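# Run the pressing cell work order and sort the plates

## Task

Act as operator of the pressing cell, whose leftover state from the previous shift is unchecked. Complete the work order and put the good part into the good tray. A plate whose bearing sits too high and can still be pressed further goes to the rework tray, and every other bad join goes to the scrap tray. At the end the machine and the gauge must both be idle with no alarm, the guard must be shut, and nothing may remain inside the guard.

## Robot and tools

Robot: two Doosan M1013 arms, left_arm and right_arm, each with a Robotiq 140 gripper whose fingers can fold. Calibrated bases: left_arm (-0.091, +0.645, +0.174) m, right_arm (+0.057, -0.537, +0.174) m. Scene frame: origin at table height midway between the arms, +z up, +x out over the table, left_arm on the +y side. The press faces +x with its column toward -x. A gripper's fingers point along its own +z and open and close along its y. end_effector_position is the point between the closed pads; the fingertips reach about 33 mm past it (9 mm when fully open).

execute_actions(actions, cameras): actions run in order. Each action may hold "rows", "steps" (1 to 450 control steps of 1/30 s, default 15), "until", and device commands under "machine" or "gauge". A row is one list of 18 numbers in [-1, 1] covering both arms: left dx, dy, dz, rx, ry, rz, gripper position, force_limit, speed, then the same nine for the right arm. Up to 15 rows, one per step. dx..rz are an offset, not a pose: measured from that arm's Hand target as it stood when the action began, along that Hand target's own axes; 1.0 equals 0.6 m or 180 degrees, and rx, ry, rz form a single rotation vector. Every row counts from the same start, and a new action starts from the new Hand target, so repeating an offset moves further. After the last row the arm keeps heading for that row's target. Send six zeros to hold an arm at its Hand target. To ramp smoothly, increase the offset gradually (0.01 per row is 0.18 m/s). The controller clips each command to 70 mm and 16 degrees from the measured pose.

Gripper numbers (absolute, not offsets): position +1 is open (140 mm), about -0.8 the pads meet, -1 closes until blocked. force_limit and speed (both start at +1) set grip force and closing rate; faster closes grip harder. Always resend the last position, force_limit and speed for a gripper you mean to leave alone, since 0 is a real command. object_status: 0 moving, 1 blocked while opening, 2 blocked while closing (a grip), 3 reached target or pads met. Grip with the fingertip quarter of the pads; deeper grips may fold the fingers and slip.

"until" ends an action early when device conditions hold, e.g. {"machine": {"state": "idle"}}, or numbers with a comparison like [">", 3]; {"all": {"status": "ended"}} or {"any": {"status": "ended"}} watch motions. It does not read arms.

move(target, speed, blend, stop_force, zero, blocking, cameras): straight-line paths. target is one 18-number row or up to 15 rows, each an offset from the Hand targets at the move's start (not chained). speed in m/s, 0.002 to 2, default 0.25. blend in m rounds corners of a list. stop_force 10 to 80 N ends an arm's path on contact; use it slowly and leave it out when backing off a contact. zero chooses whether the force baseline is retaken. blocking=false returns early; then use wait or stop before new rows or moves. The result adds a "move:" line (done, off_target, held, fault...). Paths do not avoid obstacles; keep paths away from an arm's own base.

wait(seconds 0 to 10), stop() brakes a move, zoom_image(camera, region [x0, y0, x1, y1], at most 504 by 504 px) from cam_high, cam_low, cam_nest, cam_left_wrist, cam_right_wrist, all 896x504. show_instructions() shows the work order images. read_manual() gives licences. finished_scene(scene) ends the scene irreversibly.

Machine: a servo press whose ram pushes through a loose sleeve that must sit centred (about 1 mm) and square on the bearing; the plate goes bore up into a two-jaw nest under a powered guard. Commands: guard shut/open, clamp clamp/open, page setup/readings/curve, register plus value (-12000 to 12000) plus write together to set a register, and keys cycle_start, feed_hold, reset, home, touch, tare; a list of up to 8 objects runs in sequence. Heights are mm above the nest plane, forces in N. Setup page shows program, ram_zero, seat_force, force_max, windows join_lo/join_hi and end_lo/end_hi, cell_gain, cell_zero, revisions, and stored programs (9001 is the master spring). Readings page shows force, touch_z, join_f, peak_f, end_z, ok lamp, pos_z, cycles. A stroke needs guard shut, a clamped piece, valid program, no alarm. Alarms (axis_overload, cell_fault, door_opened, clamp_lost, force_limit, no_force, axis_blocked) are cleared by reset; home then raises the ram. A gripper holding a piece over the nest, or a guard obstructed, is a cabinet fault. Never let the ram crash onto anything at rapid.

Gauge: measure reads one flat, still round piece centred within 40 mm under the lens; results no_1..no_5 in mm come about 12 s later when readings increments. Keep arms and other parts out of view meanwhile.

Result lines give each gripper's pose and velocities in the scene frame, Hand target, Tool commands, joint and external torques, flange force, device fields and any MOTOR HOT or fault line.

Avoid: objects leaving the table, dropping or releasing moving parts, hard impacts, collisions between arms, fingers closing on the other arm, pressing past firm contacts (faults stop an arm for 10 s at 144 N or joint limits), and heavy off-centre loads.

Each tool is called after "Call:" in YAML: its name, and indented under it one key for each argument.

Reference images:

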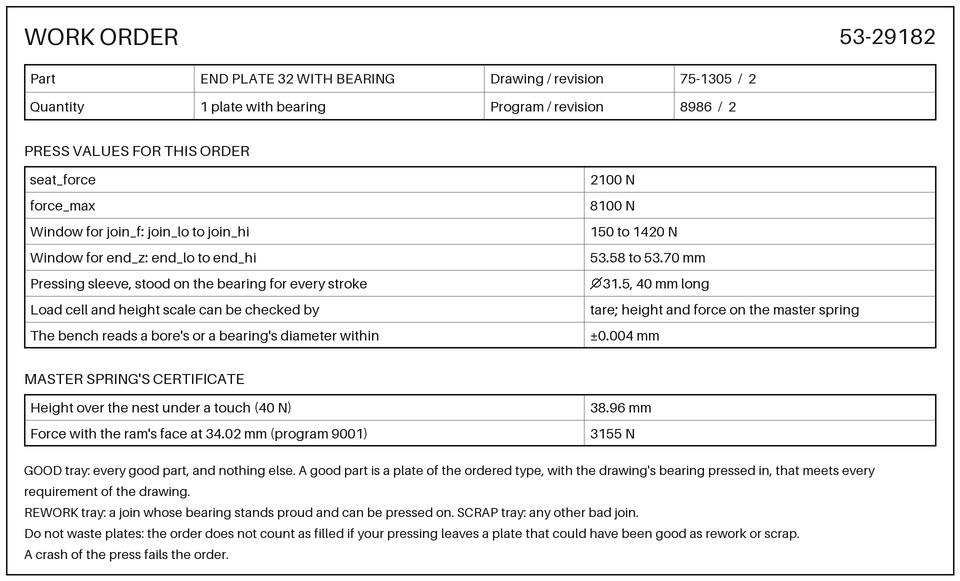

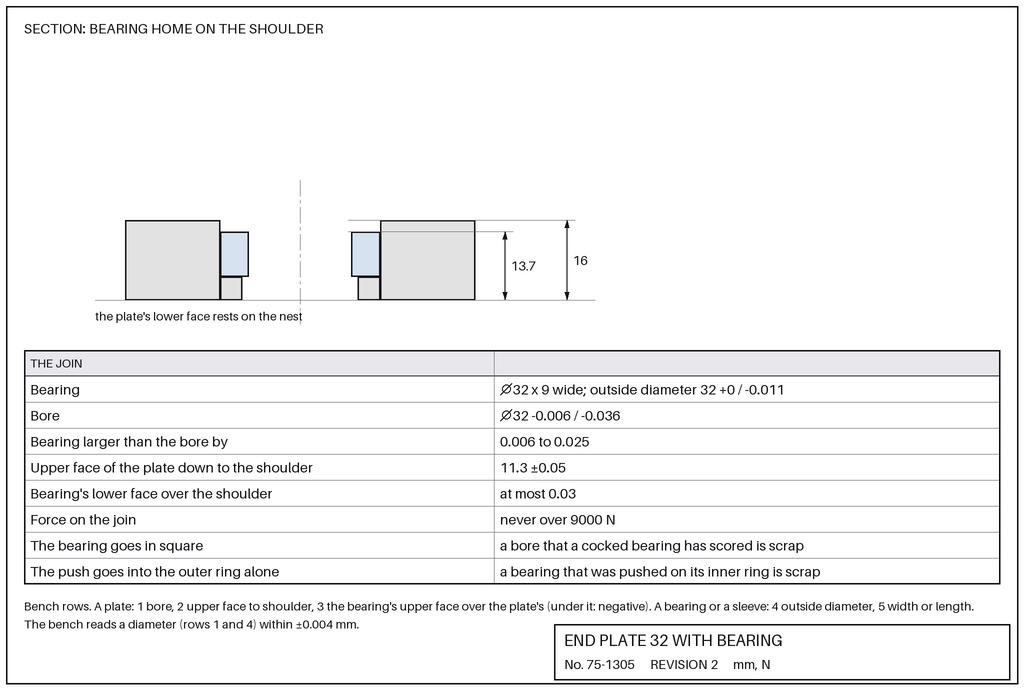

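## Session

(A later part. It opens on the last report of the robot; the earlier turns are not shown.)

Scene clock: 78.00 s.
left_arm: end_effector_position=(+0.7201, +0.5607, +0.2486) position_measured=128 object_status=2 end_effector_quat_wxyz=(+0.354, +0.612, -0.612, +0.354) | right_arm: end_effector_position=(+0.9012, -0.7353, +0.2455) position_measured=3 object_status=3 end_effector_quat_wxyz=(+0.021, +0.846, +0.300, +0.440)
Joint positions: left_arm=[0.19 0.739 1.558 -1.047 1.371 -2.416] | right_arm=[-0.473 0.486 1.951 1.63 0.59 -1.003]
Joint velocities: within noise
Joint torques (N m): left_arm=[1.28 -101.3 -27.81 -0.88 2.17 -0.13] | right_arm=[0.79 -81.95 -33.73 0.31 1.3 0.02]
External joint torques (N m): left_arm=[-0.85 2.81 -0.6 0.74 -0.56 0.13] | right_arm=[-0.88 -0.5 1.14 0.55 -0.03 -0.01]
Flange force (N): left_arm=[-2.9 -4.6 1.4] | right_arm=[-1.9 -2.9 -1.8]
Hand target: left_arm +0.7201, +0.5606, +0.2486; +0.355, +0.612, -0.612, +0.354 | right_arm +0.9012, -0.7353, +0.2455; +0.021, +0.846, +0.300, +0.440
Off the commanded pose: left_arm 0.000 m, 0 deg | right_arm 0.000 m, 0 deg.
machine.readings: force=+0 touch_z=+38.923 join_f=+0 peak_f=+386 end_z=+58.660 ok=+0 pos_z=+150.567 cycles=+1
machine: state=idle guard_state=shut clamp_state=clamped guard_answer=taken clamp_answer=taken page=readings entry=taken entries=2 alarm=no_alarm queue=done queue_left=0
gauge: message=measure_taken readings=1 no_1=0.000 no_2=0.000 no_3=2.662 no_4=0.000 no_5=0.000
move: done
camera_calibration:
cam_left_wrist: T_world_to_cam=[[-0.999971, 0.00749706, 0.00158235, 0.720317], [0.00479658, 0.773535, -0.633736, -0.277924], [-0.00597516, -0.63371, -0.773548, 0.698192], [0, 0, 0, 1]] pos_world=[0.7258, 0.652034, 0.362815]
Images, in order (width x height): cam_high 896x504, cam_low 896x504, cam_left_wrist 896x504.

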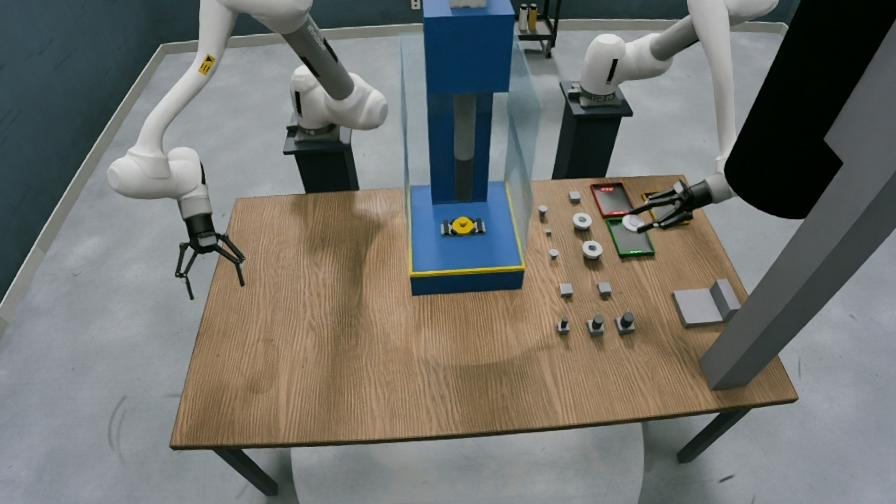

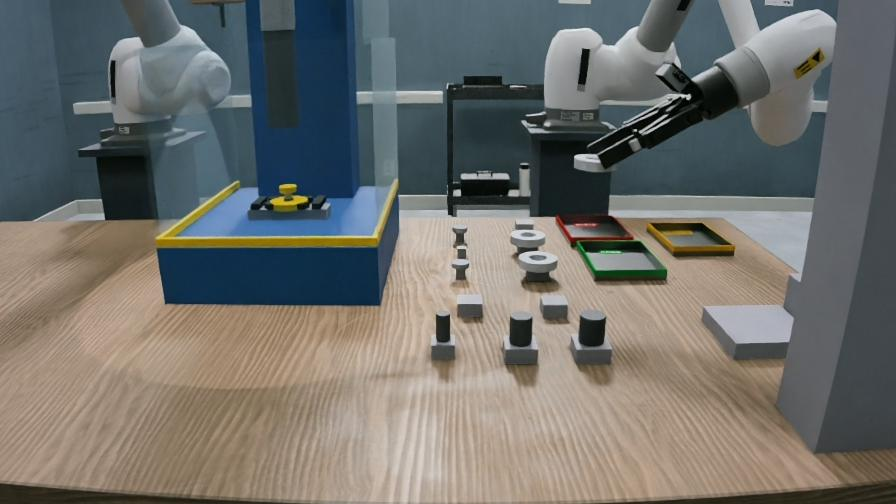

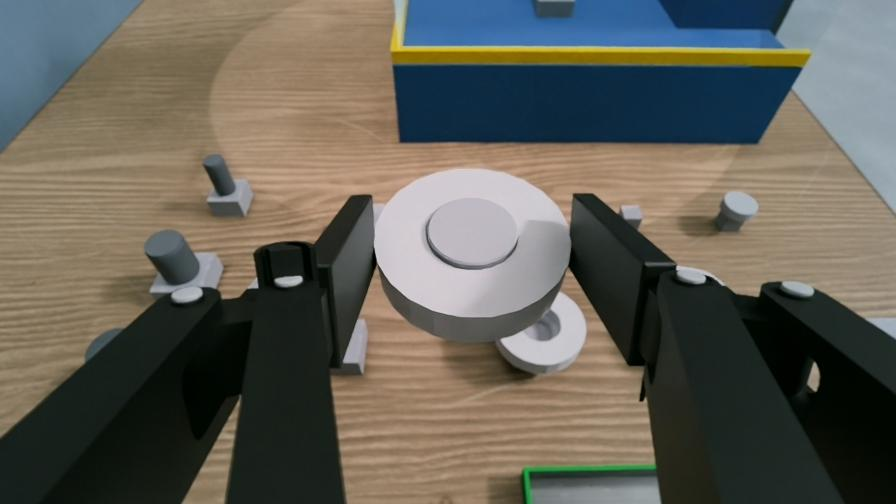

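Call:
execute_actions:
  actions:
    - {"machine":[{"touch":true}],"steps":10}
  cameras: []

Call:
move:
  target: [0.12,0.25,-0.35,0,0,0,-1,0,-1,0,0,0,0,0,0,1,1,1]
  speed: 0.25
  cameras: ["cam_high","cam_left_wrist"]

Call:
zoom_image:
  camera: "cam_high"
  region: [580, 160, 720, 260]

Scene clock: 79.33 s.
left_arm: end_effector_position=(+0.7201, +0.5606, +0.2486) position_measured=128 object_status=2 end_effector_quat_wxyz=(+0.355, +0.612, -0.612, +0.354) | right_arm: end_effector_position=(+0.9012, -0.7353, +0.2455) position_measured=3 object_status=3 end_effector_quat_wxyz=(+0.021, +0.846, +0.300, +0.440)
Joint positions: left_arm=[0.19 0.739 1.557 -1.047 1.372 -2.416] | right_arm=[-0.473 0.486 1.951 1.63 0.59 -1.003]
Joint velocities: within noise
Joint torques (N m): left_arm=[1.15 -101.1 -27.77 -0.94 1.99 -0.13] | right_arm=[0.55 -81.94 -33.81 0.28 1.24 -0.08]
External joint torques (N m): left_arm=[-0.55 2.33 -0.71 0.8 -0.38 0.12] | right_arm=[-0.58 -0.76 1.1 0.58 0.04 0.09]
Flange force (N): left_arm=[-2.6 -4.3 0.6] | right_arm=[-1.2 -3.0 -2.0]
Hand target: left_arm +0.7201, +0.5606, +0.2486; +0.355, +0.612, -0.612, +0.354 | right_arm +0.9012, -0.7353, +0.2455; +0.021, +0.846, +0.300, +0.440
Tool commands: left_gripper/position=-1.0 left_gripper/force_limit=+0.0 left_gripper/speed=-1.0 right_gripper/position=+1.0 right_gripper/force_limit=+1.0 right_gripper/speed=+1.0
Off the commanded pose: left_arm 0.000 m, 0 deg | right_arm 0.000 m, 0 deg.
machine.readings: force=+0 touch_z=+38.923 join_f=+0 peak_f=+386 end_z=+58.660 ok=+0 pos_z=+144.167 cycles=+1
machine: state=busy guard_state=shut clamp_state=clamped guard_answer=taken clamp_answer=taken page=readings entry=taken entries=3 alarm=no_alarm queue=running queue_left=0
gauge: message=measure_taken readings=1 no_1=0.000 no_2=0.000 no_3=2.662 no_4=0.000 no_5=0.000
No camera images: "cameras" was empty.

Scene clock: 80.93 s.
left_arm: end_effector_position=(+0.5703, +0.7068, +0.4157) position_measured=128 object_status=2 end_effector_quat_wxyz=(+0.355, +0.612, -0.612, +0.354) | right_arm: end_effector_position=(+0.9012, -0.7353, +0.2455) position_measured=3 object_status=3 end_effector_quat_wxyz=(+0.021, +0.846, +0.300, +0.440)
Joint positions: left_arm=[0.426 0.462 1.676 -0.902 1.616 -2.44] | right_arm=[-0.473 0.486 1.951 1.63 0.59 -1.003]
Joint velocities: within noise
Joint torques (N m): left_arm=[1.22 -80.23 -31.72 -0.26 1.97 -0.12] | right_arm=[0.82 -81.76 -33.72 0.38 1.27 -0.06]
External joint torques (N m): left_arm=[-1.57 1.25 -0.93 0.65 -0.4 0.12] | right_arm=[-0.71 -0.55 1.08 0.46 0.02 0.07]
Flange force (N): left_arm=[-0.8 -3.8 0.6] | right_arm=[-1.4 -2.5 -1.9]
Hand target: left_arm +0.5702, +0.7068, +0.4158; +0.355, +0.612, -0.612, +0.354 | right_arm +0.9012, -0.7353, +0.2455; +0.021, +0.846, +0.300, +0.440
Off the commanded pose: left_arm 0.000 m, 0 deg | right_arm 0.000 m, 0 deg.
machine.readings: force=+0 touch_z=+38.923 join_f=+0 peak_f=+386 end_z=+58.660 ok=+0 pos_z=+124.967 cycles=+1
machine: state=busy guard_state=shut clamp_state=clamped guard_answer=taken clamp_answer=taken page=readings entry=taken entries=3 alarm=no_alarm queue=running queue_left=0
gauge: message=measure_taken readings=1 no_1=0.000 no_2=0.000 no_3=2.662 no_4=0.000 no_5=0.000
move: done
camera_calibration:
cam_left_wrist: T_world_to_cam=[[-0.999968, 0.00777864, 0.00160898, 0.569022], [0.00499753, 0.773533, -0.633736, -0.2845], [-0.0061742, -0.633708, -0.773548, 0.919179], [0, 0, 0, 1]] pos_world=[0.576101, 0.798135, 0.529815]
Images, in order (width x height): cam_high 896x504, cam_left_wrist 896x504.

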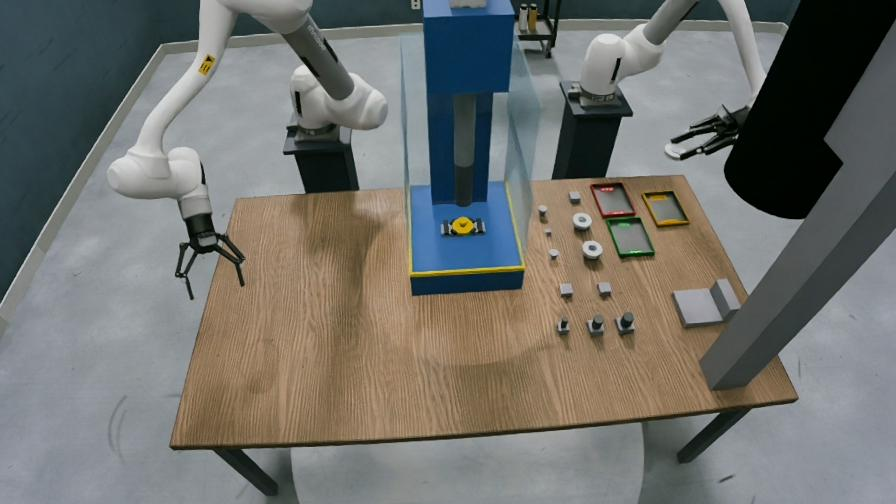

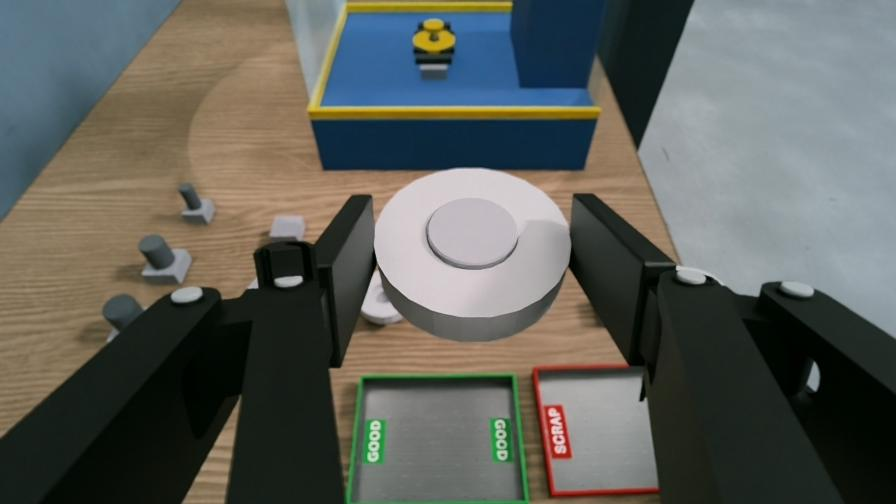

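Scaled by 3.600 from the camera's 896x504 image, which has a finer 1280x720 frame.

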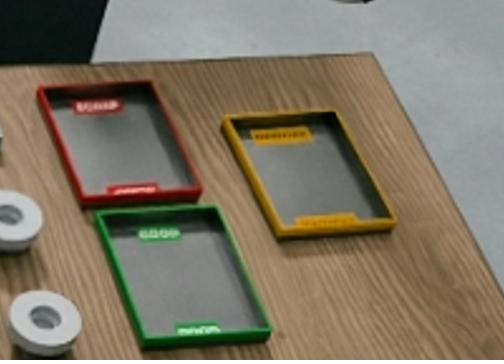

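Call:
move:
  target: [-0.4723,0.1633,0.0687,0,0,0,-1,0,-1,0,0,0,0,0,0,1,1,1]
  speed: 0.2
  cameras: ["cam_high","cam_low","cam_left_wrist"]

Call:
zoom_image:
  camera: "cam_high"
  region: [620, 140, 760, 240]

Scene clock: 84.87 s.
left_arm: end_effector_position=(+0.4720, +0.8122, +0.1497) position_measured=128 object_status=2 end_effector_quat_wxyz=(+0.354, +0.612, -0.612, +0.354) | right_arm: end_effector_position=(+0.9012, -0.7353, +0.2455) position_measured=3 object_status=3 end_effector_quat_wxyz=(+0.021, +0.846, +0.300, +0.440)
Joint positions: left_arm=[0.618 0.741 1.823 -0.783 1.433 -2.032] | right_arm=[-0.473 0.486 1.951 1.63 0.59 -1.003]
Joint velocities: within noise
Joint torques (N m): left_arm=[1.6 -90.58 -17.98 0.14 2.6 0.02] | right_arm=[0.62 -82.09 -33.76 0.28 1.3 0]
External joint torques (N m): left_arm=[-1.31 0.88 -1.1 0.47 -0.42 -0.02] | right_arm=[-0.65 0.12 1.14 0.57 -0.02 0.02]
Flange force (N): left_arm=[-1.7 -3.2 0.3] | right_arm=[-2.1 -2.7 -0.6]
Hand target: left_arm +0.4720, +0.8122, +0.1496; +0.355, +0.612, -0.612, +0.354 | right_arm +0.9012, -0.7353, +0.2455; +0.021, +0.846, +0.300, +0.440
Off the commanded pose: left_arm 0.000 m, 0 deg | right_arm 0.000 m, 0 deg.
machine.readings: force=+0 touch_z=+38.923 join_f=+0 peak_f=+386 end_z=+58.660 ok=+0 pos_z=+77.767 cycles=+1
machine: state=busy guard_state=shut clamp_state=clamped guard_answer=taken clamp_answer=taken page=readings entry=taken entries=3 alarm=no_alarm queue=running queue_left=0
gauge: message=measure_taken readings=1 no_1=0.000 no_2=0.000 no_3=2.662 no_4=0.000 no_5=0.000
move: done
camera_calibration:
cam_left_wrist: T_world_to_cam=[[-0.999969, 0.0077148, 0.00153237, 0.470411], [0.00499708, 0.773574, -0.633686, -0.534099], [-0.00607416, -0.633659, -0.773589, 0.779597], [0, 0, 0, 1]] pos_world=[0.477801, 0.903535, 0.263915]
Images, in order (width x height): cam_high 896x504, cam_low 896x504, cam_left_wrist 896x504.

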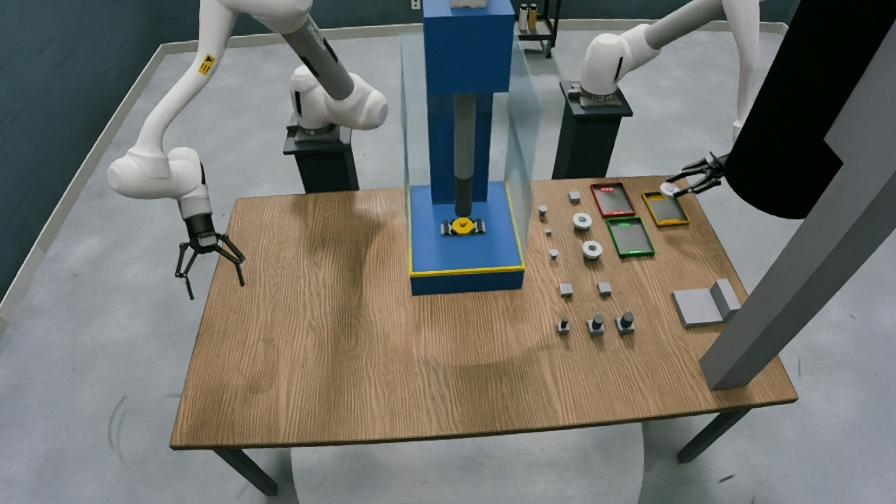

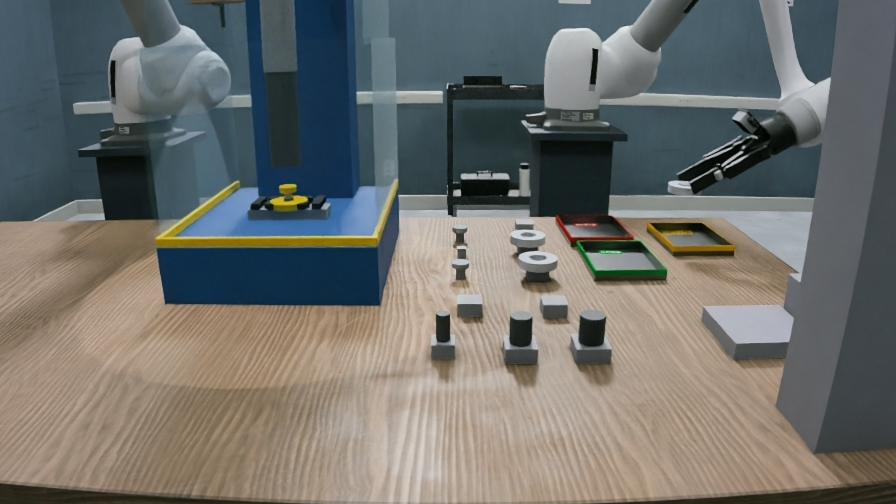

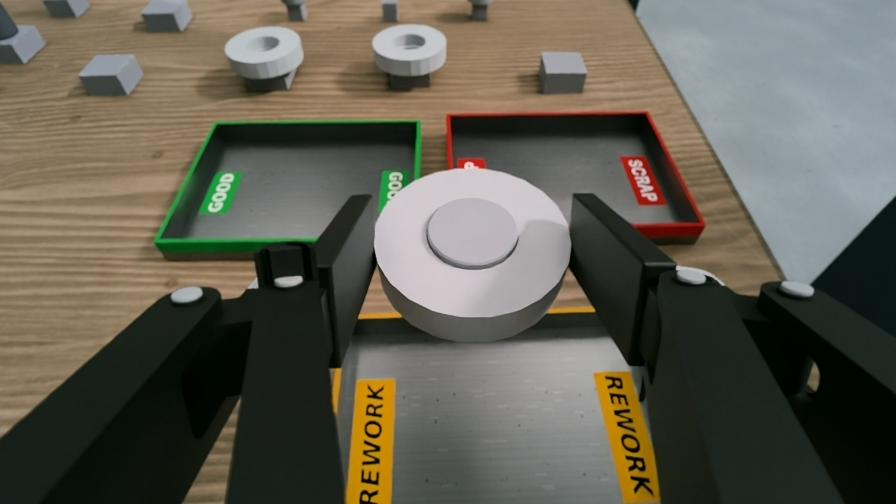

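Scaled by 3.600 from the camera's 896x504 image, which has a finer 1280x720 frame.

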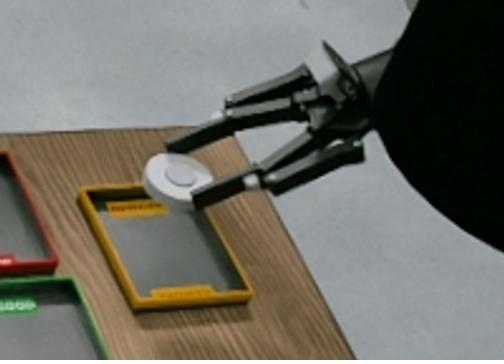

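Call:
move:
  target: [-0.1593,0.0183,0.0573,0,0,0,-1,0,-1,0,0,0,0,0,0,1,1,1]
  speed: 0.1
  cameras: ["cam_left_wrist"]

Call:
move:
  target: [-0.0361,0,0.0208,0,0,0,-1,0,-1,0,0,0,0,0,0,1,1,1]
  speed: 0.006
  stop_force: 10
  cameras: ["cam_left_wrist","cam_high"]

Scene clock: 87.73 s.
left_arm: end_effector_position=(+0.4609, +0.8300, +0.0497) position_measured=128 object_status=2 end_effector_quat_wxyz=(+0.354, +0.612, -0.612, +0.354) | right_arm: end_effector_position=(+0.9012, -0.7353, +0.2455) position_measured=3 object_status=3 end_effector_quat_wxyz=(+0.021, +0.846, +0.300, +0.440)
Joint positions: left_arm=[0.647 0.888 1.799 -0.775 1.356 -1.934] | right_arm=[-0.473 0.486 1.951 1.63 0.59 -1.003]
Joint velocities: within noise
Joint torques (N m): left_arm=[1.02 -97.51 -12.67 0.02 2.94 -0.14] | right_arm=[0.84 -81.98 -33.64 0.33 1.31 -0.04]
External joint torques (N m): left_arm=[-0.59 2.66 -1.49 0.52 -0.68 0.14] | right_arm=[-0.7 -0.19 1.08 0.51 -0.02 0.05]
Flange force (N): left_arm=[-5.6 -3.6 0.3] | right_arm=[-1.7 -2.5 -1.2]
Hand target: left_arm +0.4609, +0.8300, +0.0496; +0.355, +0.612, -0.612, +0.354 | right_arm +0.9012, -0.7353, +0.2455; +0.021, +0.846, +0.300, +0.440
Off the commanded pose: left_arm 0.000 m, 0 deg | right_arm 0.000 m, 0 deg.
machine.readings: force=+0 touch_z=+38.923 join_f=+0 peak_f=+386 end_z=+58.660 ok=+0 pos_z=+43.367 cycles=+1
machine: state=busy guard_state=shut clamp_state=clamped guard_answer=taken clamp_answer=taken page=readings entry=taken entries=3 alarm=no_alarm queue=running queue_left=0
gauge: message=measure_taken readings=1 no_1=0.000 no_2=0.000 no_3=2.662 no_4=0.000 no_5=0.000
move: done
camera_calibration:
cam_left_wrist: T_world_to_cam=[[-0.999969, 0.0077148, 0.00153237, 0.459326], [0.00499708, 0.773574, -0.633686, -0.61126], [-0.00607416, -0.633659, -0.773589, 0.713513], [0, 0, 0, 1]] pos_world=[0.466701, 0.921435, 0.163915]
Images, in order (width x height): cam_left_wrist 896x504.

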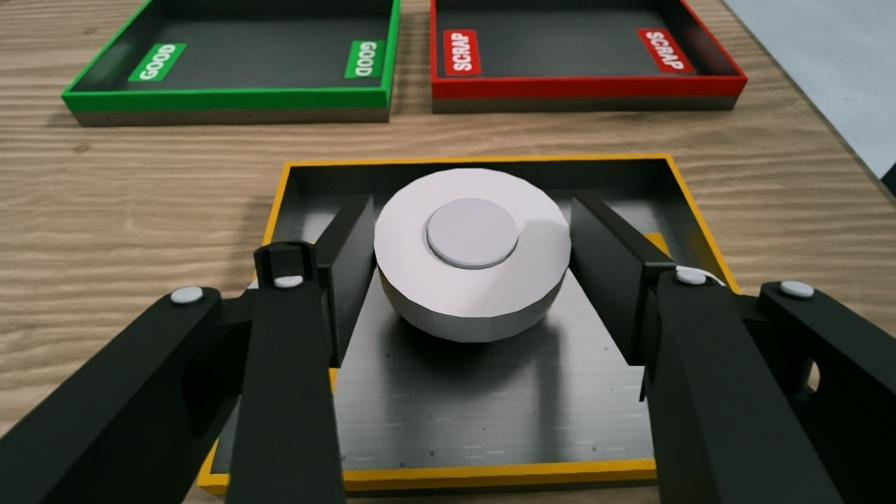

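Scene clock: 90.83 s.
left_arm: end_effector_position=(+0.4609, +0.8300, +0.0347) position_measured=128 object_status=2 end_effector_quat_wxyz=(+0.355, +0.612, -0.612, +0.354) | right_arm: end_effector_position=(+0.9012, -0.7353, +0.2455) position_measured=3 object_status=3 end_effector_quat_wxyz=(+0.021, +0.846, +0.300, +0.440)
Joint positions: left_arm=[0.647 0.911 1.794 -0.778 1.343 -1.922] | right_arm=[-0.473 0.486 1.951 1.63 0.59 -1.003]
Joint velocities: within noise
Joint torques (N m): left_arm=[0.04 -90.91 -13.29 0.22 -1.23 -0.29] | right_arm=[0.82 -82.03 -33.78 0.34 1.27 -0.04]
External joint torques (N m): left_arm=[-0.28 -4.66 -0.23 0.26 3.51 0.29] | right_arm=[-0.91 0.15 1.32 0.51 0.01 0.06]
Flange force (N): left_arm=[7.5 0.5 -6.1] | right_arm=[-2.4 -2.6 -1.2]
Hand target: left_arm +0.4609, +0.8300, +0.0347; +0.355, +0.612, -0.612, +0.354 (not the last commanded pose) | right_arm +0.9012, -0.7353, +0.2455; +0.021, +0.846, +0.300, +0.440
Off the commanded pose: left_arm 0.010 m, 0 deg | right_arm 0.000 m, 0 deg.
machine.readings: force=+0 touch_z=+38.967 join_f=+0 peak_f=+386 end_z=+58.660 ok=+0 pos_z=+150.567 cycles=+1
machine: state=idle guard_state=shut clamp_state=clamped guard_answer=taken clamp_answer=taken page=readings entry=taken entries=3 alarm=no_alarm queue=done queue_left=0
gauge: message=measure_taken readings=1 no_1=0.000 no_2=0.000 no_3=2.662 no_4=0.000 no_5=0.000
move: contact (left_arm)
camera_calibration:
cam_left_wrist: T_world_to_cam=[[-0.999969, 0.00779222, 0.00146705, 0.459287], [0.00509712, 0.773444, -0.633844, -0.620669], [-0.00607373, -0.633817, -0.773459, 0.702035], [0, 0, 0, 1]] pos_world=[0.466701, 0.921435, 0.148914]
Images, in order (width x height): cam_high 896x504, cam_left_wrist 896x504.

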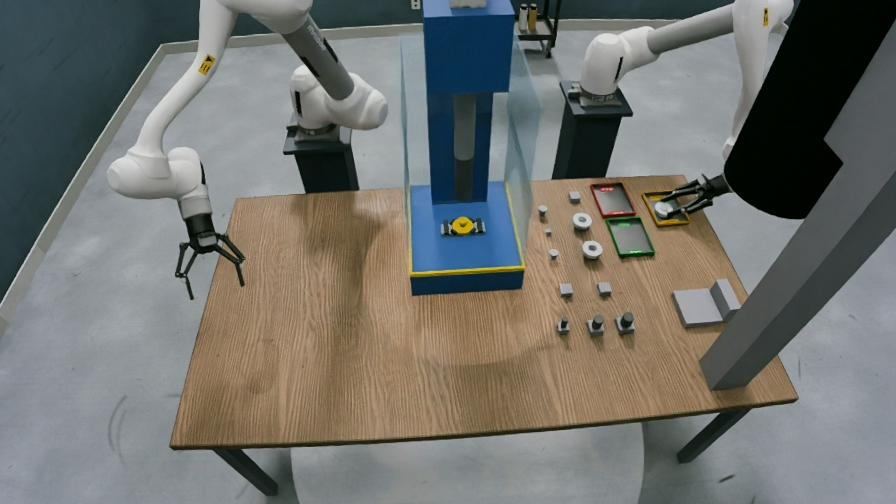

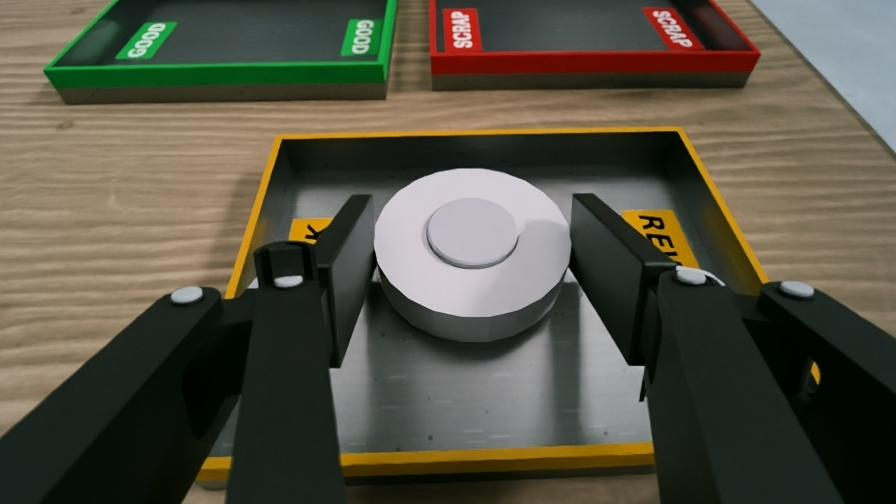

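Call:
execute_actions:
  actions:
    - {"rows":[[0.0006,0,-0.0003,0,0,0,-1,0,-1,0,0,0,0,0,0,1,1,1],[0.0006,0,-0.0003,0,0,0,0.1,0,0,0,0,0,0,0,0,1,1,1]],"steps":40,"machine":[{"register":"program","value":9001,"write":true},{"cycle_start":true}]}
  cameras: []

Call:
move:
  target:
    - [0.05,0,-0.25,0,0,0,0.1,0,0,0,0,0,0,0,0,1,1,1]
    - [0.15,0.0,-0.3,0,0,0,0.1,0,0,0,0,0,0,0,0,1,1,1]
  speed: 0.2
  blend: [0.03,0]
  cameras: ["cam_left_wrist","cam_high"]

Scene clock: 92.93 s.
left_arm: end_effector_position=(+0.4609, +0.8300, +0.0351) position_measured=117 object_status=3 end_effector_quat_wxyz=(+0.355, +0.612, -0.612, +0.354) | right_arm: end_effector_position=(+0.9012, -0.7353, +0.2455) position_measured=3 object_status=3 end_effector_quat_wxyz=(+0.021, +0.846, +0.300, +0.440)
Joint positions: left_arm=[0.647 0.91 1.794 -0.778 1.344 -1.922] | right_arm=[-0.473 0.486 1.951 1.63 0.59 -1.003]
Joint velocities: within noise
Joint torques (N m): left_arm=[1.35 -96.8 -12.6 0.14 2.31 -0.12] | right_arm=[0.63 -82.06 -33.81 0.36 1.3 -0.03]
External joint torques (N m): left_arm=[-1.09 1.23 -0.95 0.37 -0.04 0.11] | right_arm=[-0.55 -0.1 1.27 0.48 -0.02 0.04]
Flange force (N): left_arm=[-2.5 -2.8 0.2] | right_arm=[-1.8 -2.9 -1.2]
Hand target: left_arm +0.4609, +0.8300, +0.0351; +0.355, +0.612, -0.612, +0.354 | right_arm +0.9012, -0.7353, +0.2455; +0.021, +0.846, +0.300, +0.440
Off the commanded pose: left_arm 0.000 m, 0 deg | right_arm 0.000 m, 0 deg.
machine.readings: force=-1 touch_z=+38.967 join_f=+0 peak_f=+386 end_z=+58.660 ok=+0 pos_z=+40.305 cycles=+1
machine: state=running guard_state=shut clamp_state=clamped guard_answer=taken clamp_answer=taken page=readings entry=taken entries=5 alarm=no_alarm queue=running queue_left=0
gauge: message=measure_taken readings=1 no_1=0.000 no_2=0.000 no_3=2.662 no_4=0.000 no_5=0.000
No camera images: "cameras" was empty.

Scene clock: 94.50 s.
left_arm: end_effector_position=(+0.4610, +0.9413, +0.2026) position_measured=117 object_status=3 end_effector_quat_wxyz=(+0.355, +0.612, -0.612, +0.354) | right_arm: end_effector_position=(+0.9012, -0.7353, +0.2455) position_measured=3 object_status=3 end_effector_quat_wxyz=(+0.021, +0.846, +0.300, +0.440)
Joint positions: left_arm=[0.756 0.753 1.642 -0.671 1.616 -2.08] | right_arm=[-0.473 0.486 1.951 1.63 0.59 -1.003]
Joint velocities: within noise
Joint torques (N m): left_arm=[1.28 -96.46 -23.44 0.81 2.12 -0.3] | right_arm=[0.5 -82.08 -33.69 0.34 1.3 -0.02]
External joint torques (N m): left_arm=[-0.74 0.56 -1.38 0.33 -0.01 0.3] | right_arm=[-0.47 -0.03 1.14 0.5 -0.02 0.03]
Flange force (N): left_arm=[-1.8 -2.8 -1.6] | right_arm=[-1.7 -2.8 -0.8]
Hand target: left_arm +0.4610, +0.9413, +0.2028; +0.355, +0.612, -0.612, +0.354 | right_arm +0.9012, -0.7353, +0.2455; +0.021, +0.846, +0.300, +0.440
Off the commanded pose: left_arm 0.000 m, 0 deg | right_arm 0.000 m, 0 deg.
machine.readings: force=+3148 touch_z=+38.967 join_f=+0 peak_f=+386 end_z=+58.660 ok=+0 pos_z=+34.038 cycles=+1
machine: state=running guard_state=shut clamp_state=clamped guard_answer=taken clamp_answer=taken page=readings entry=taken entries=5 alarm=no_alarm queue=running queue_left=0
gauge: message=measure_taken readings=1 no_1=0.000 no_2=0.000 no_3=2.662 no_4=0.000 no_5=0.000
move: done
camera_calibration:
cam_left_wrist: T_world_to_cam=[[-0.999969, 0.00771517, 0.0015308, 0.458334], [0.00499712, 0.773444, -0.633845, -0.600208], [-0.00607421, -0.633817, -0.773459, 0.90238], [0, 0, 0, 1]] pos_world=[0.466801, 1.03264, 0.316814]
Images, in order (width x height): cam_high 896x504, cam_left_wrist 896x504.

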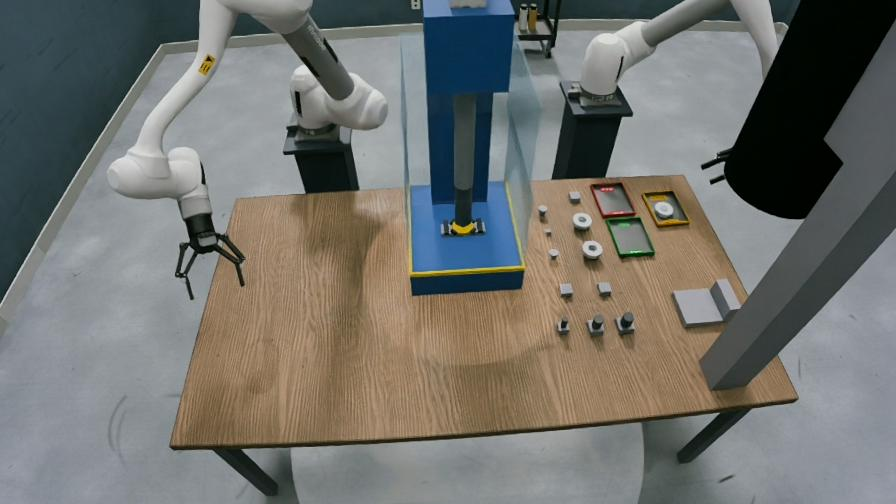

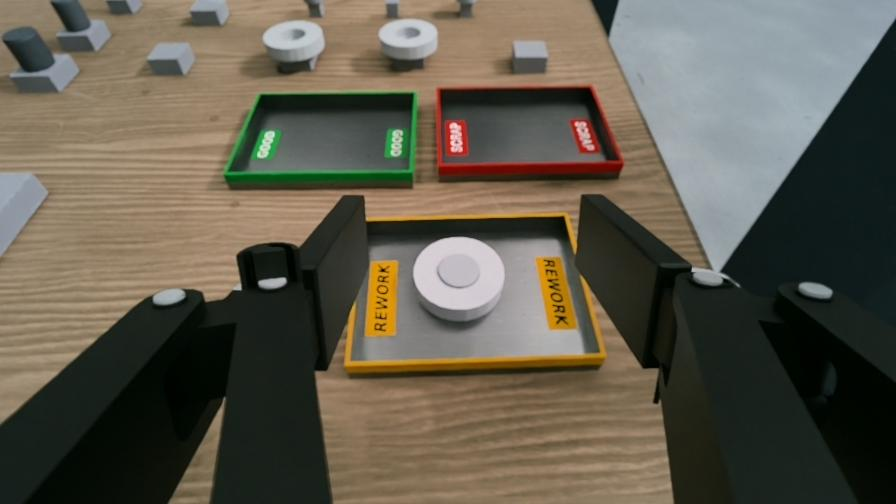

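Call:
move:
  target: [0.1913,-0.3283,0.5747,0,0,0,0.25,0,0,0,0,0,0,0,0,1,1,1]
  speed: 0.25
  cameras: ["cam_left_wrist"]

Call:
execute_actions:
  actions:
    - {"steps":5,"machine":{"page":"curve"}}
  cameras: []

Scene clock: 98.40 s.
left_arm: end_effector_position=(+0.6579, +0.5852, +0.1305) position_measured=98 object_status=3 end_effector_quat_wxyz=(+0.355, +0.612, -0.612, +0.354) | right_arm: end_effector_position=(+0.9012, -0.7353, +0.2455) position_measured=3 object_status=3 end_effector_quat_wxyz=(+0.021, +0.846, +0.300, +0.440)
Joint positions: left_arm=[0.237 0.822 1.692 -1.062 1.291 -2.205] | right_arm=[-0.473 0.486 1.951 1.63 0.59 -1.003]
Joint velocities: within noise
Joint torques (N m): left_arm=[-1.66 -99.44 -19.64 -0.43 1.89 -0.24] | right_arm=[0.6 -82.08 -33.8 0.33 1.29 -0.01]
External joint torques (N m): left_arm=[2.23 2.07 -1.29 0.32 0.06 0.24] | right_arm=[-0.32 -0.4 1.12 0.51 0.01 0.03]
Flange force (N): left_arm=[-4.8 -3.8 -2.5] | right_arm=[-1.3 -3.0 -1.2]
Hand target: left_arm +0.6580, +0.5851, +0.1305; +0.355, +0.612, -0.612, +0.354 | right_arm +0.9012, -0.7353, +0.2455; +0.021, +0.846, +0.300, +0.440
Off the commanded pose: left_arm 0.000 m, 0 deg | right_arm 0.000 m, 0 deg.
machine.readings: force=+0 touch_z=+38.967 join_f=+2968 peak_f=+3156 end_z=+34.018 ok=+0 pos_z=+150.567 cycles=+2
machine: state=done guard_state=shut clamp_state=clamped guard_answer=taken clamp_answer=taken page=readings entry=taken entries=5 alarm=no_alarm queue=done queue_left=0
gauge: message=measure_taken readings=1 no_1=0.000 no_2=0.000 no_3=2.662 no_4=0.000 no_5=0.000
move: done
camera_calibration:
cam_left_wrist: T_world_to_cam=[[-0.999969, 0.00771517, 0.0015308, 0.658085], [0.00499712, 0.773444, -0.633845, -0.371545], [-0.00607421, -0.633817, -0.773459, 0.622171], [0, 0, 0, 1]] pos_world=[0.663701, 0.676635, 0.244714]
Images, in order (width x height): cam_left_wrist 896x504.

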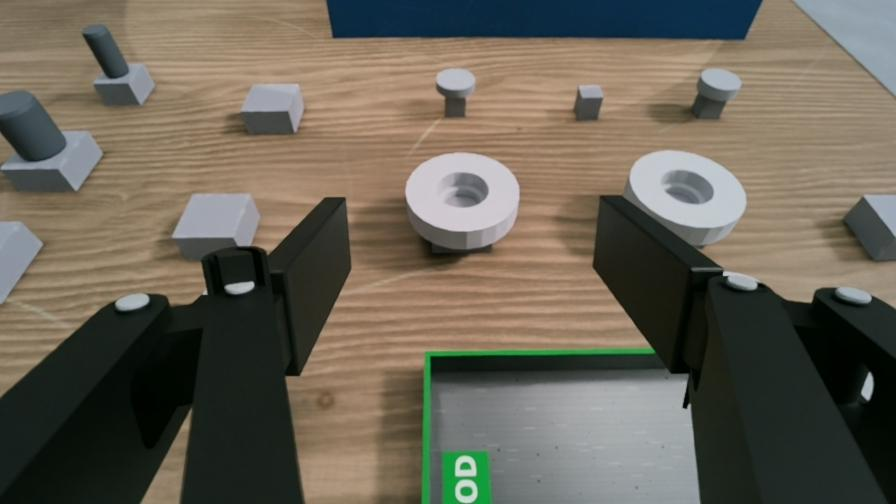

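Scene clock: 98.77 s.
left_arm: end_effector_position=(+0.6580, +0.5851, +0.1305) position_measured=98 object_status=3 end_effector_quat_wxyz=(+0.355, +0.612, -0.612, +0.354) | right_arm: end_effector_position=(+0.9012, -0.7353, +0.2455) position_measured=3 object_status=3 end_effector_quat_wxyz=(+0.021, +0.846, +0.300, +0.440)
Joint positions: left_arm=[0.237 0.822 1.692 -1.062 1.291 -2.205] | right_arm=[-0.473 0.486 1.951 1.63 0.59 -1.003]
Joint velocities: within noise
Joint torques (N m): left_arm=[1.08 -98.23 -19.71 -0.49 1.96 -0.13] | right_arm=[0.79 -82.05 -33.68 0.33 1.28 -0.03]
External joint torques (N m): left_arm=[-0.9 0.82 -1.31 0.35 -0.01 0.13] | right_arm=[-0.69 -0.01 1.05 0.51 0 0.04]
Flange force (N): left_arm=[-1.2 -3.8 0.3] | right_arm=[-1.9 -2.4 -0.9]
Hand target: left_arm +0.6580, +0.5851, +0.1305; +0.355, +0.612, -0.612, +0.354 | right_arm +0.9012, -0.7353, +0.2455; +0.021, +0.846, +0.300, +0.440
Tool commands: left_gripper/position=+0.25 left_gripper/force_limit=+0.0 left_gripper/speed=+0.0 right_gripper/position=+1.0 right_gripper/force_limit=+1.0 right_gripper/speed=+1.0
Off the commanded pose: left_arm 0.000 m, 0 deg | right_arm 0.000 m, 0 deg.
machine.curve: curve1_z=+40.020 curve1_f=-4 curve2_z=+39.163 curve2_f=-10 curve3_z=+38.306 curve3_f=+456 curve4_z=+37.449 curve4_f=+983 curve5_z=+36.591 curve5_f=+1524 curve6_z=+35.734 curve6_f=+2073 curve7_z=+34.877 curve7_f=+2616 curve8_z=+34.020 curve8_f=+3154
machine: state=done guard_state=shut clamp_state=clamped guard_answer=taken clamp_answer=taken page=curve entry=taken entries=5 alarm=no_alarm queue=done queue_left=0
gauge: message=measure_taken readings=1 no_1=0.000 no_2=0.000 no_3=2.662 no_4=0.000 no_5=0.000
No camera images: "cameras" was empty.

Call:
move:
  target: [-0.0244,-0.0017,0.2126,0,0,0,0.25,0,0,0,0,0,0,0,0,1,1,1]
  speed: 0.1
  cameras: ["cam_left_wrist"]

Scene clock: 101.07 s.
left_arm: end_effector_position=(+0.6589, +0.4819, +0.0543) position_measured=98 object_status=3 end_effector_quat_wxyz=(+0.355, +0.612, -0.612, +0.354) | right_arm: end_effector_position=(+0.9012, -0.7353, +0.2455) position_measured=3 object_status=3 end_effector_quat_wxyz=(+0.021, +0.846, +0.300, +0.440)
Joint positions: left_arm=[0.105 0.907 1.728 -1.202 1.176 -2.121] | right_arm=[-0.473 0.486 1.951 1.63 0.59 -1.003]
Joint velocities: within noise
Joint torques (N m): left_arm=[0 -98.46 -15.48 -1.07 1.84 -0.14] | right_arm=[0.67 -81.97 -33.87 0.3 1.24 -0.03]
External joint torques (N m): left_arm=[0.28 0.02 -1.05 0.68 0.22 0.14] | right_arm=[-0.7 -0.5 1.34 0.55 0.04 0.05]
Flange force (N): left_arm=[-0.9 -2.4 -1.4] | right_arm=[-1.8 -3.2 -1.9]
Hand target: left_arm +0.6589, +0.4818, +0.0543; +0.355, +0.612, -0.612, +0.354 | right_arm +0.9012, -0.7353, +0.2455; +0.021, +0.846, +0.300, +0.440
Off the commanded pose: left_arm 0.000 m, 0 deg | right_arm 0.000 m, 0 deg.
machine.curve: curve1_z=+40.020 curve1_f=-4 curve2_z=+39.163 curve2_f=-10 curve3_z=+38.306 curve3_f=+456 curve4_z=+37.449 curve4_f=+983 curve5_z=+36.591 curve5_f=+1524 curve6_z=+35.734 curve6_f=+2073 curve7_z=+34.877 curve7_f=+2616 curve8_z=+34.020 curve8_f=+3154
machine: state=done guard_state=shut clamp_state=clamped guard_answer=taken clamp_answer=taken page=curve entry=taken entries=5 alarm=no_alarm queue=done queue_left=0
gauge: message=measure_taken readings=1 no_1=0.000 no_2=0.000 no_3=2.662 no_4=0.000 no_5=0.000
move: done
camera_calibration:
cam_left_wrist: T_world_to_cam=[[-0.999969, 0.00779222, 0.00146705, 0.659966], [0.00509712, 0.773444, -0.633844, -0.339942], [-0.00607373, -0.633817, -0.773459, 0.497702], [0, 0, 0, 1]] pos_world=[0.664701, 0.573235, 0.168514]
Images, in order (width x height): cam_left_wrist 896x504.

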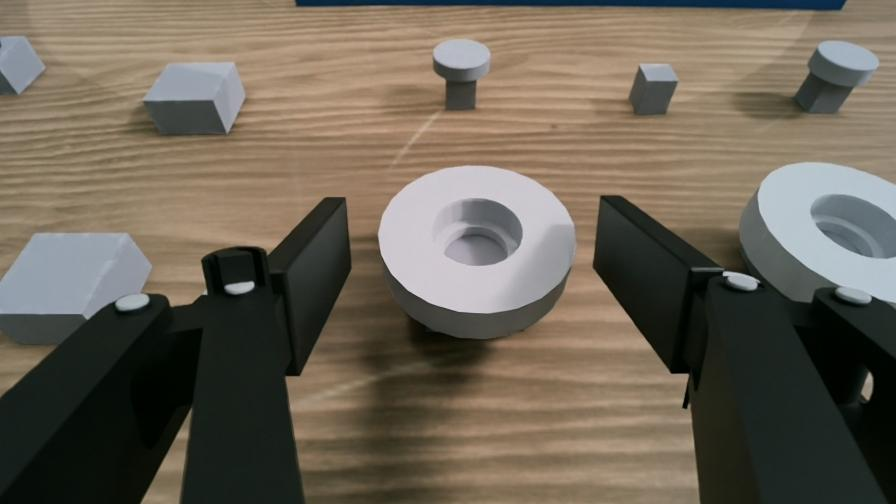

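Call:
execute_actions:
  actions:
    - {"rows":[[0,0.0012,0,0,0,0,0.25,0,0,0,0,0,0,0,0,1,1,1],[0,0.0025,0,0,0,0,0.25,0,0,0,0,0,0,0,0,1,1,1]],"steps":10}
    - {"rows":[[0,0,0,0,0,0,-1,0,-1,0,0,0,0,0,0,1,1,1]],"steps":40,"machine":[{"page":"readings"},{"register":"program","value":8986,"write":true},{"guard":"open"},{"clamp":"open"}]}
  cameras: ["cam_left_wrist"]

Scene clock: 103.50 s.
left_arm: end_effector_position=(+0.6574, +0.4818, +0.0543) position_measured=128 object_status=2 end_effector_quat_wxyz=(+0.355, +0.612, -0.612, +0.354) | right_arm: end_effector_position=(+0.9012, -0.7353, +0.2455) position_measured=3 object_status=3 end_effector_quat_wxyz=(+0.021, +0.846, +0.300, +0.440)
Joint positions: left_arm=[0.106 0.906 1.731 -1.202 1.175 -2.119] | right_arm=[-0.473 0.486 1.951 1.63 0.59 -1.003]
Joint velocities: within noise
Joint torques (N m): left_arm=[-1.62 -94.04 -14.53 -0.48 0.25 -0.01] | right_arm=[0.51 -82.01 -33.76 0.34 1.29 0]
External joint torques (N m): left_arm=[1.9 -4.28 -1.83 0.09 1.83 0.01] | right_arm=[-0.44 0.14 1.39 0.5 -0.01 0.02]
External joint torques at the end of the 1st action: left_arm=[-0.72 0.57 -1.37 0.3 0.03 0.22] | right_arm=[-0.58 -0.1 1.25 0.51 0.01 0.04]
Flange force (N): left_arm=[3.5 -1.2 -6.6] | right_arm=[-2.0 -3.2 -0.8]
Flange force at the end of the 1st action (N): left_arm=[-1.2 -3.4 0.7] | right_arm=[-1.8 -2.9 -1.2]
Hand target: left_arm +0.6574, +0.4818, +0.0543; +0.355, +0.612, -0.612, +0.354 | right_arm +0.9012, -0.7353, +0.2455; +0.021, +0.846, +0.300, +0.440
Off the commanded pose: left_arm 0.000 m, 0 deg | right_arm 0.000 m, 0 deg.
machine.readings: force=+0 touch_z=+38.967 join_f=+2968 peak_f=+3156 end_z=+34.018 ok=+0 pos_z=+150.567 cycles=+2
machine: state=done guard_state=between clamp_state=clamped guard_answer=taken clamp_answer=taken page=readings entry=taken entries=6 alarm=no_alarm queue=running queue_left=1
gauge: message=measure_taken readings=1 no_1=0.000 no_2=0.000 no_3=2.662 no_4=0.000 no_5=0.000
camera_calibration:
cam_left_wrist: T_world_to_cam=[[-0.999969, 0.00779222, 0.00146705, 0.658467], [0.00509712, 0.773444, -0.633844, -0.33992], [-0.00607373, -0.633817, -0.773459, 0.497552], [0, 0, 0, 1]] pos_world=[0.663201, 0.573135, 0.168414]
Images, in order (width x height): cam_left_wrist 896x504.

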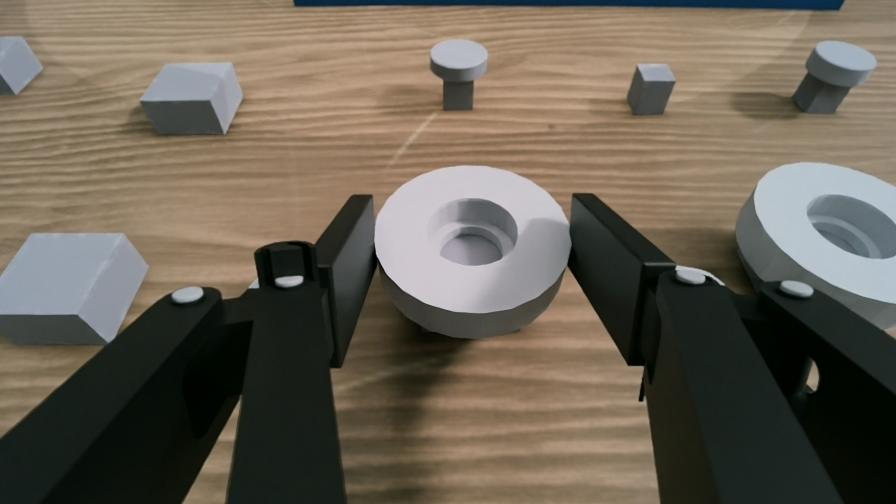

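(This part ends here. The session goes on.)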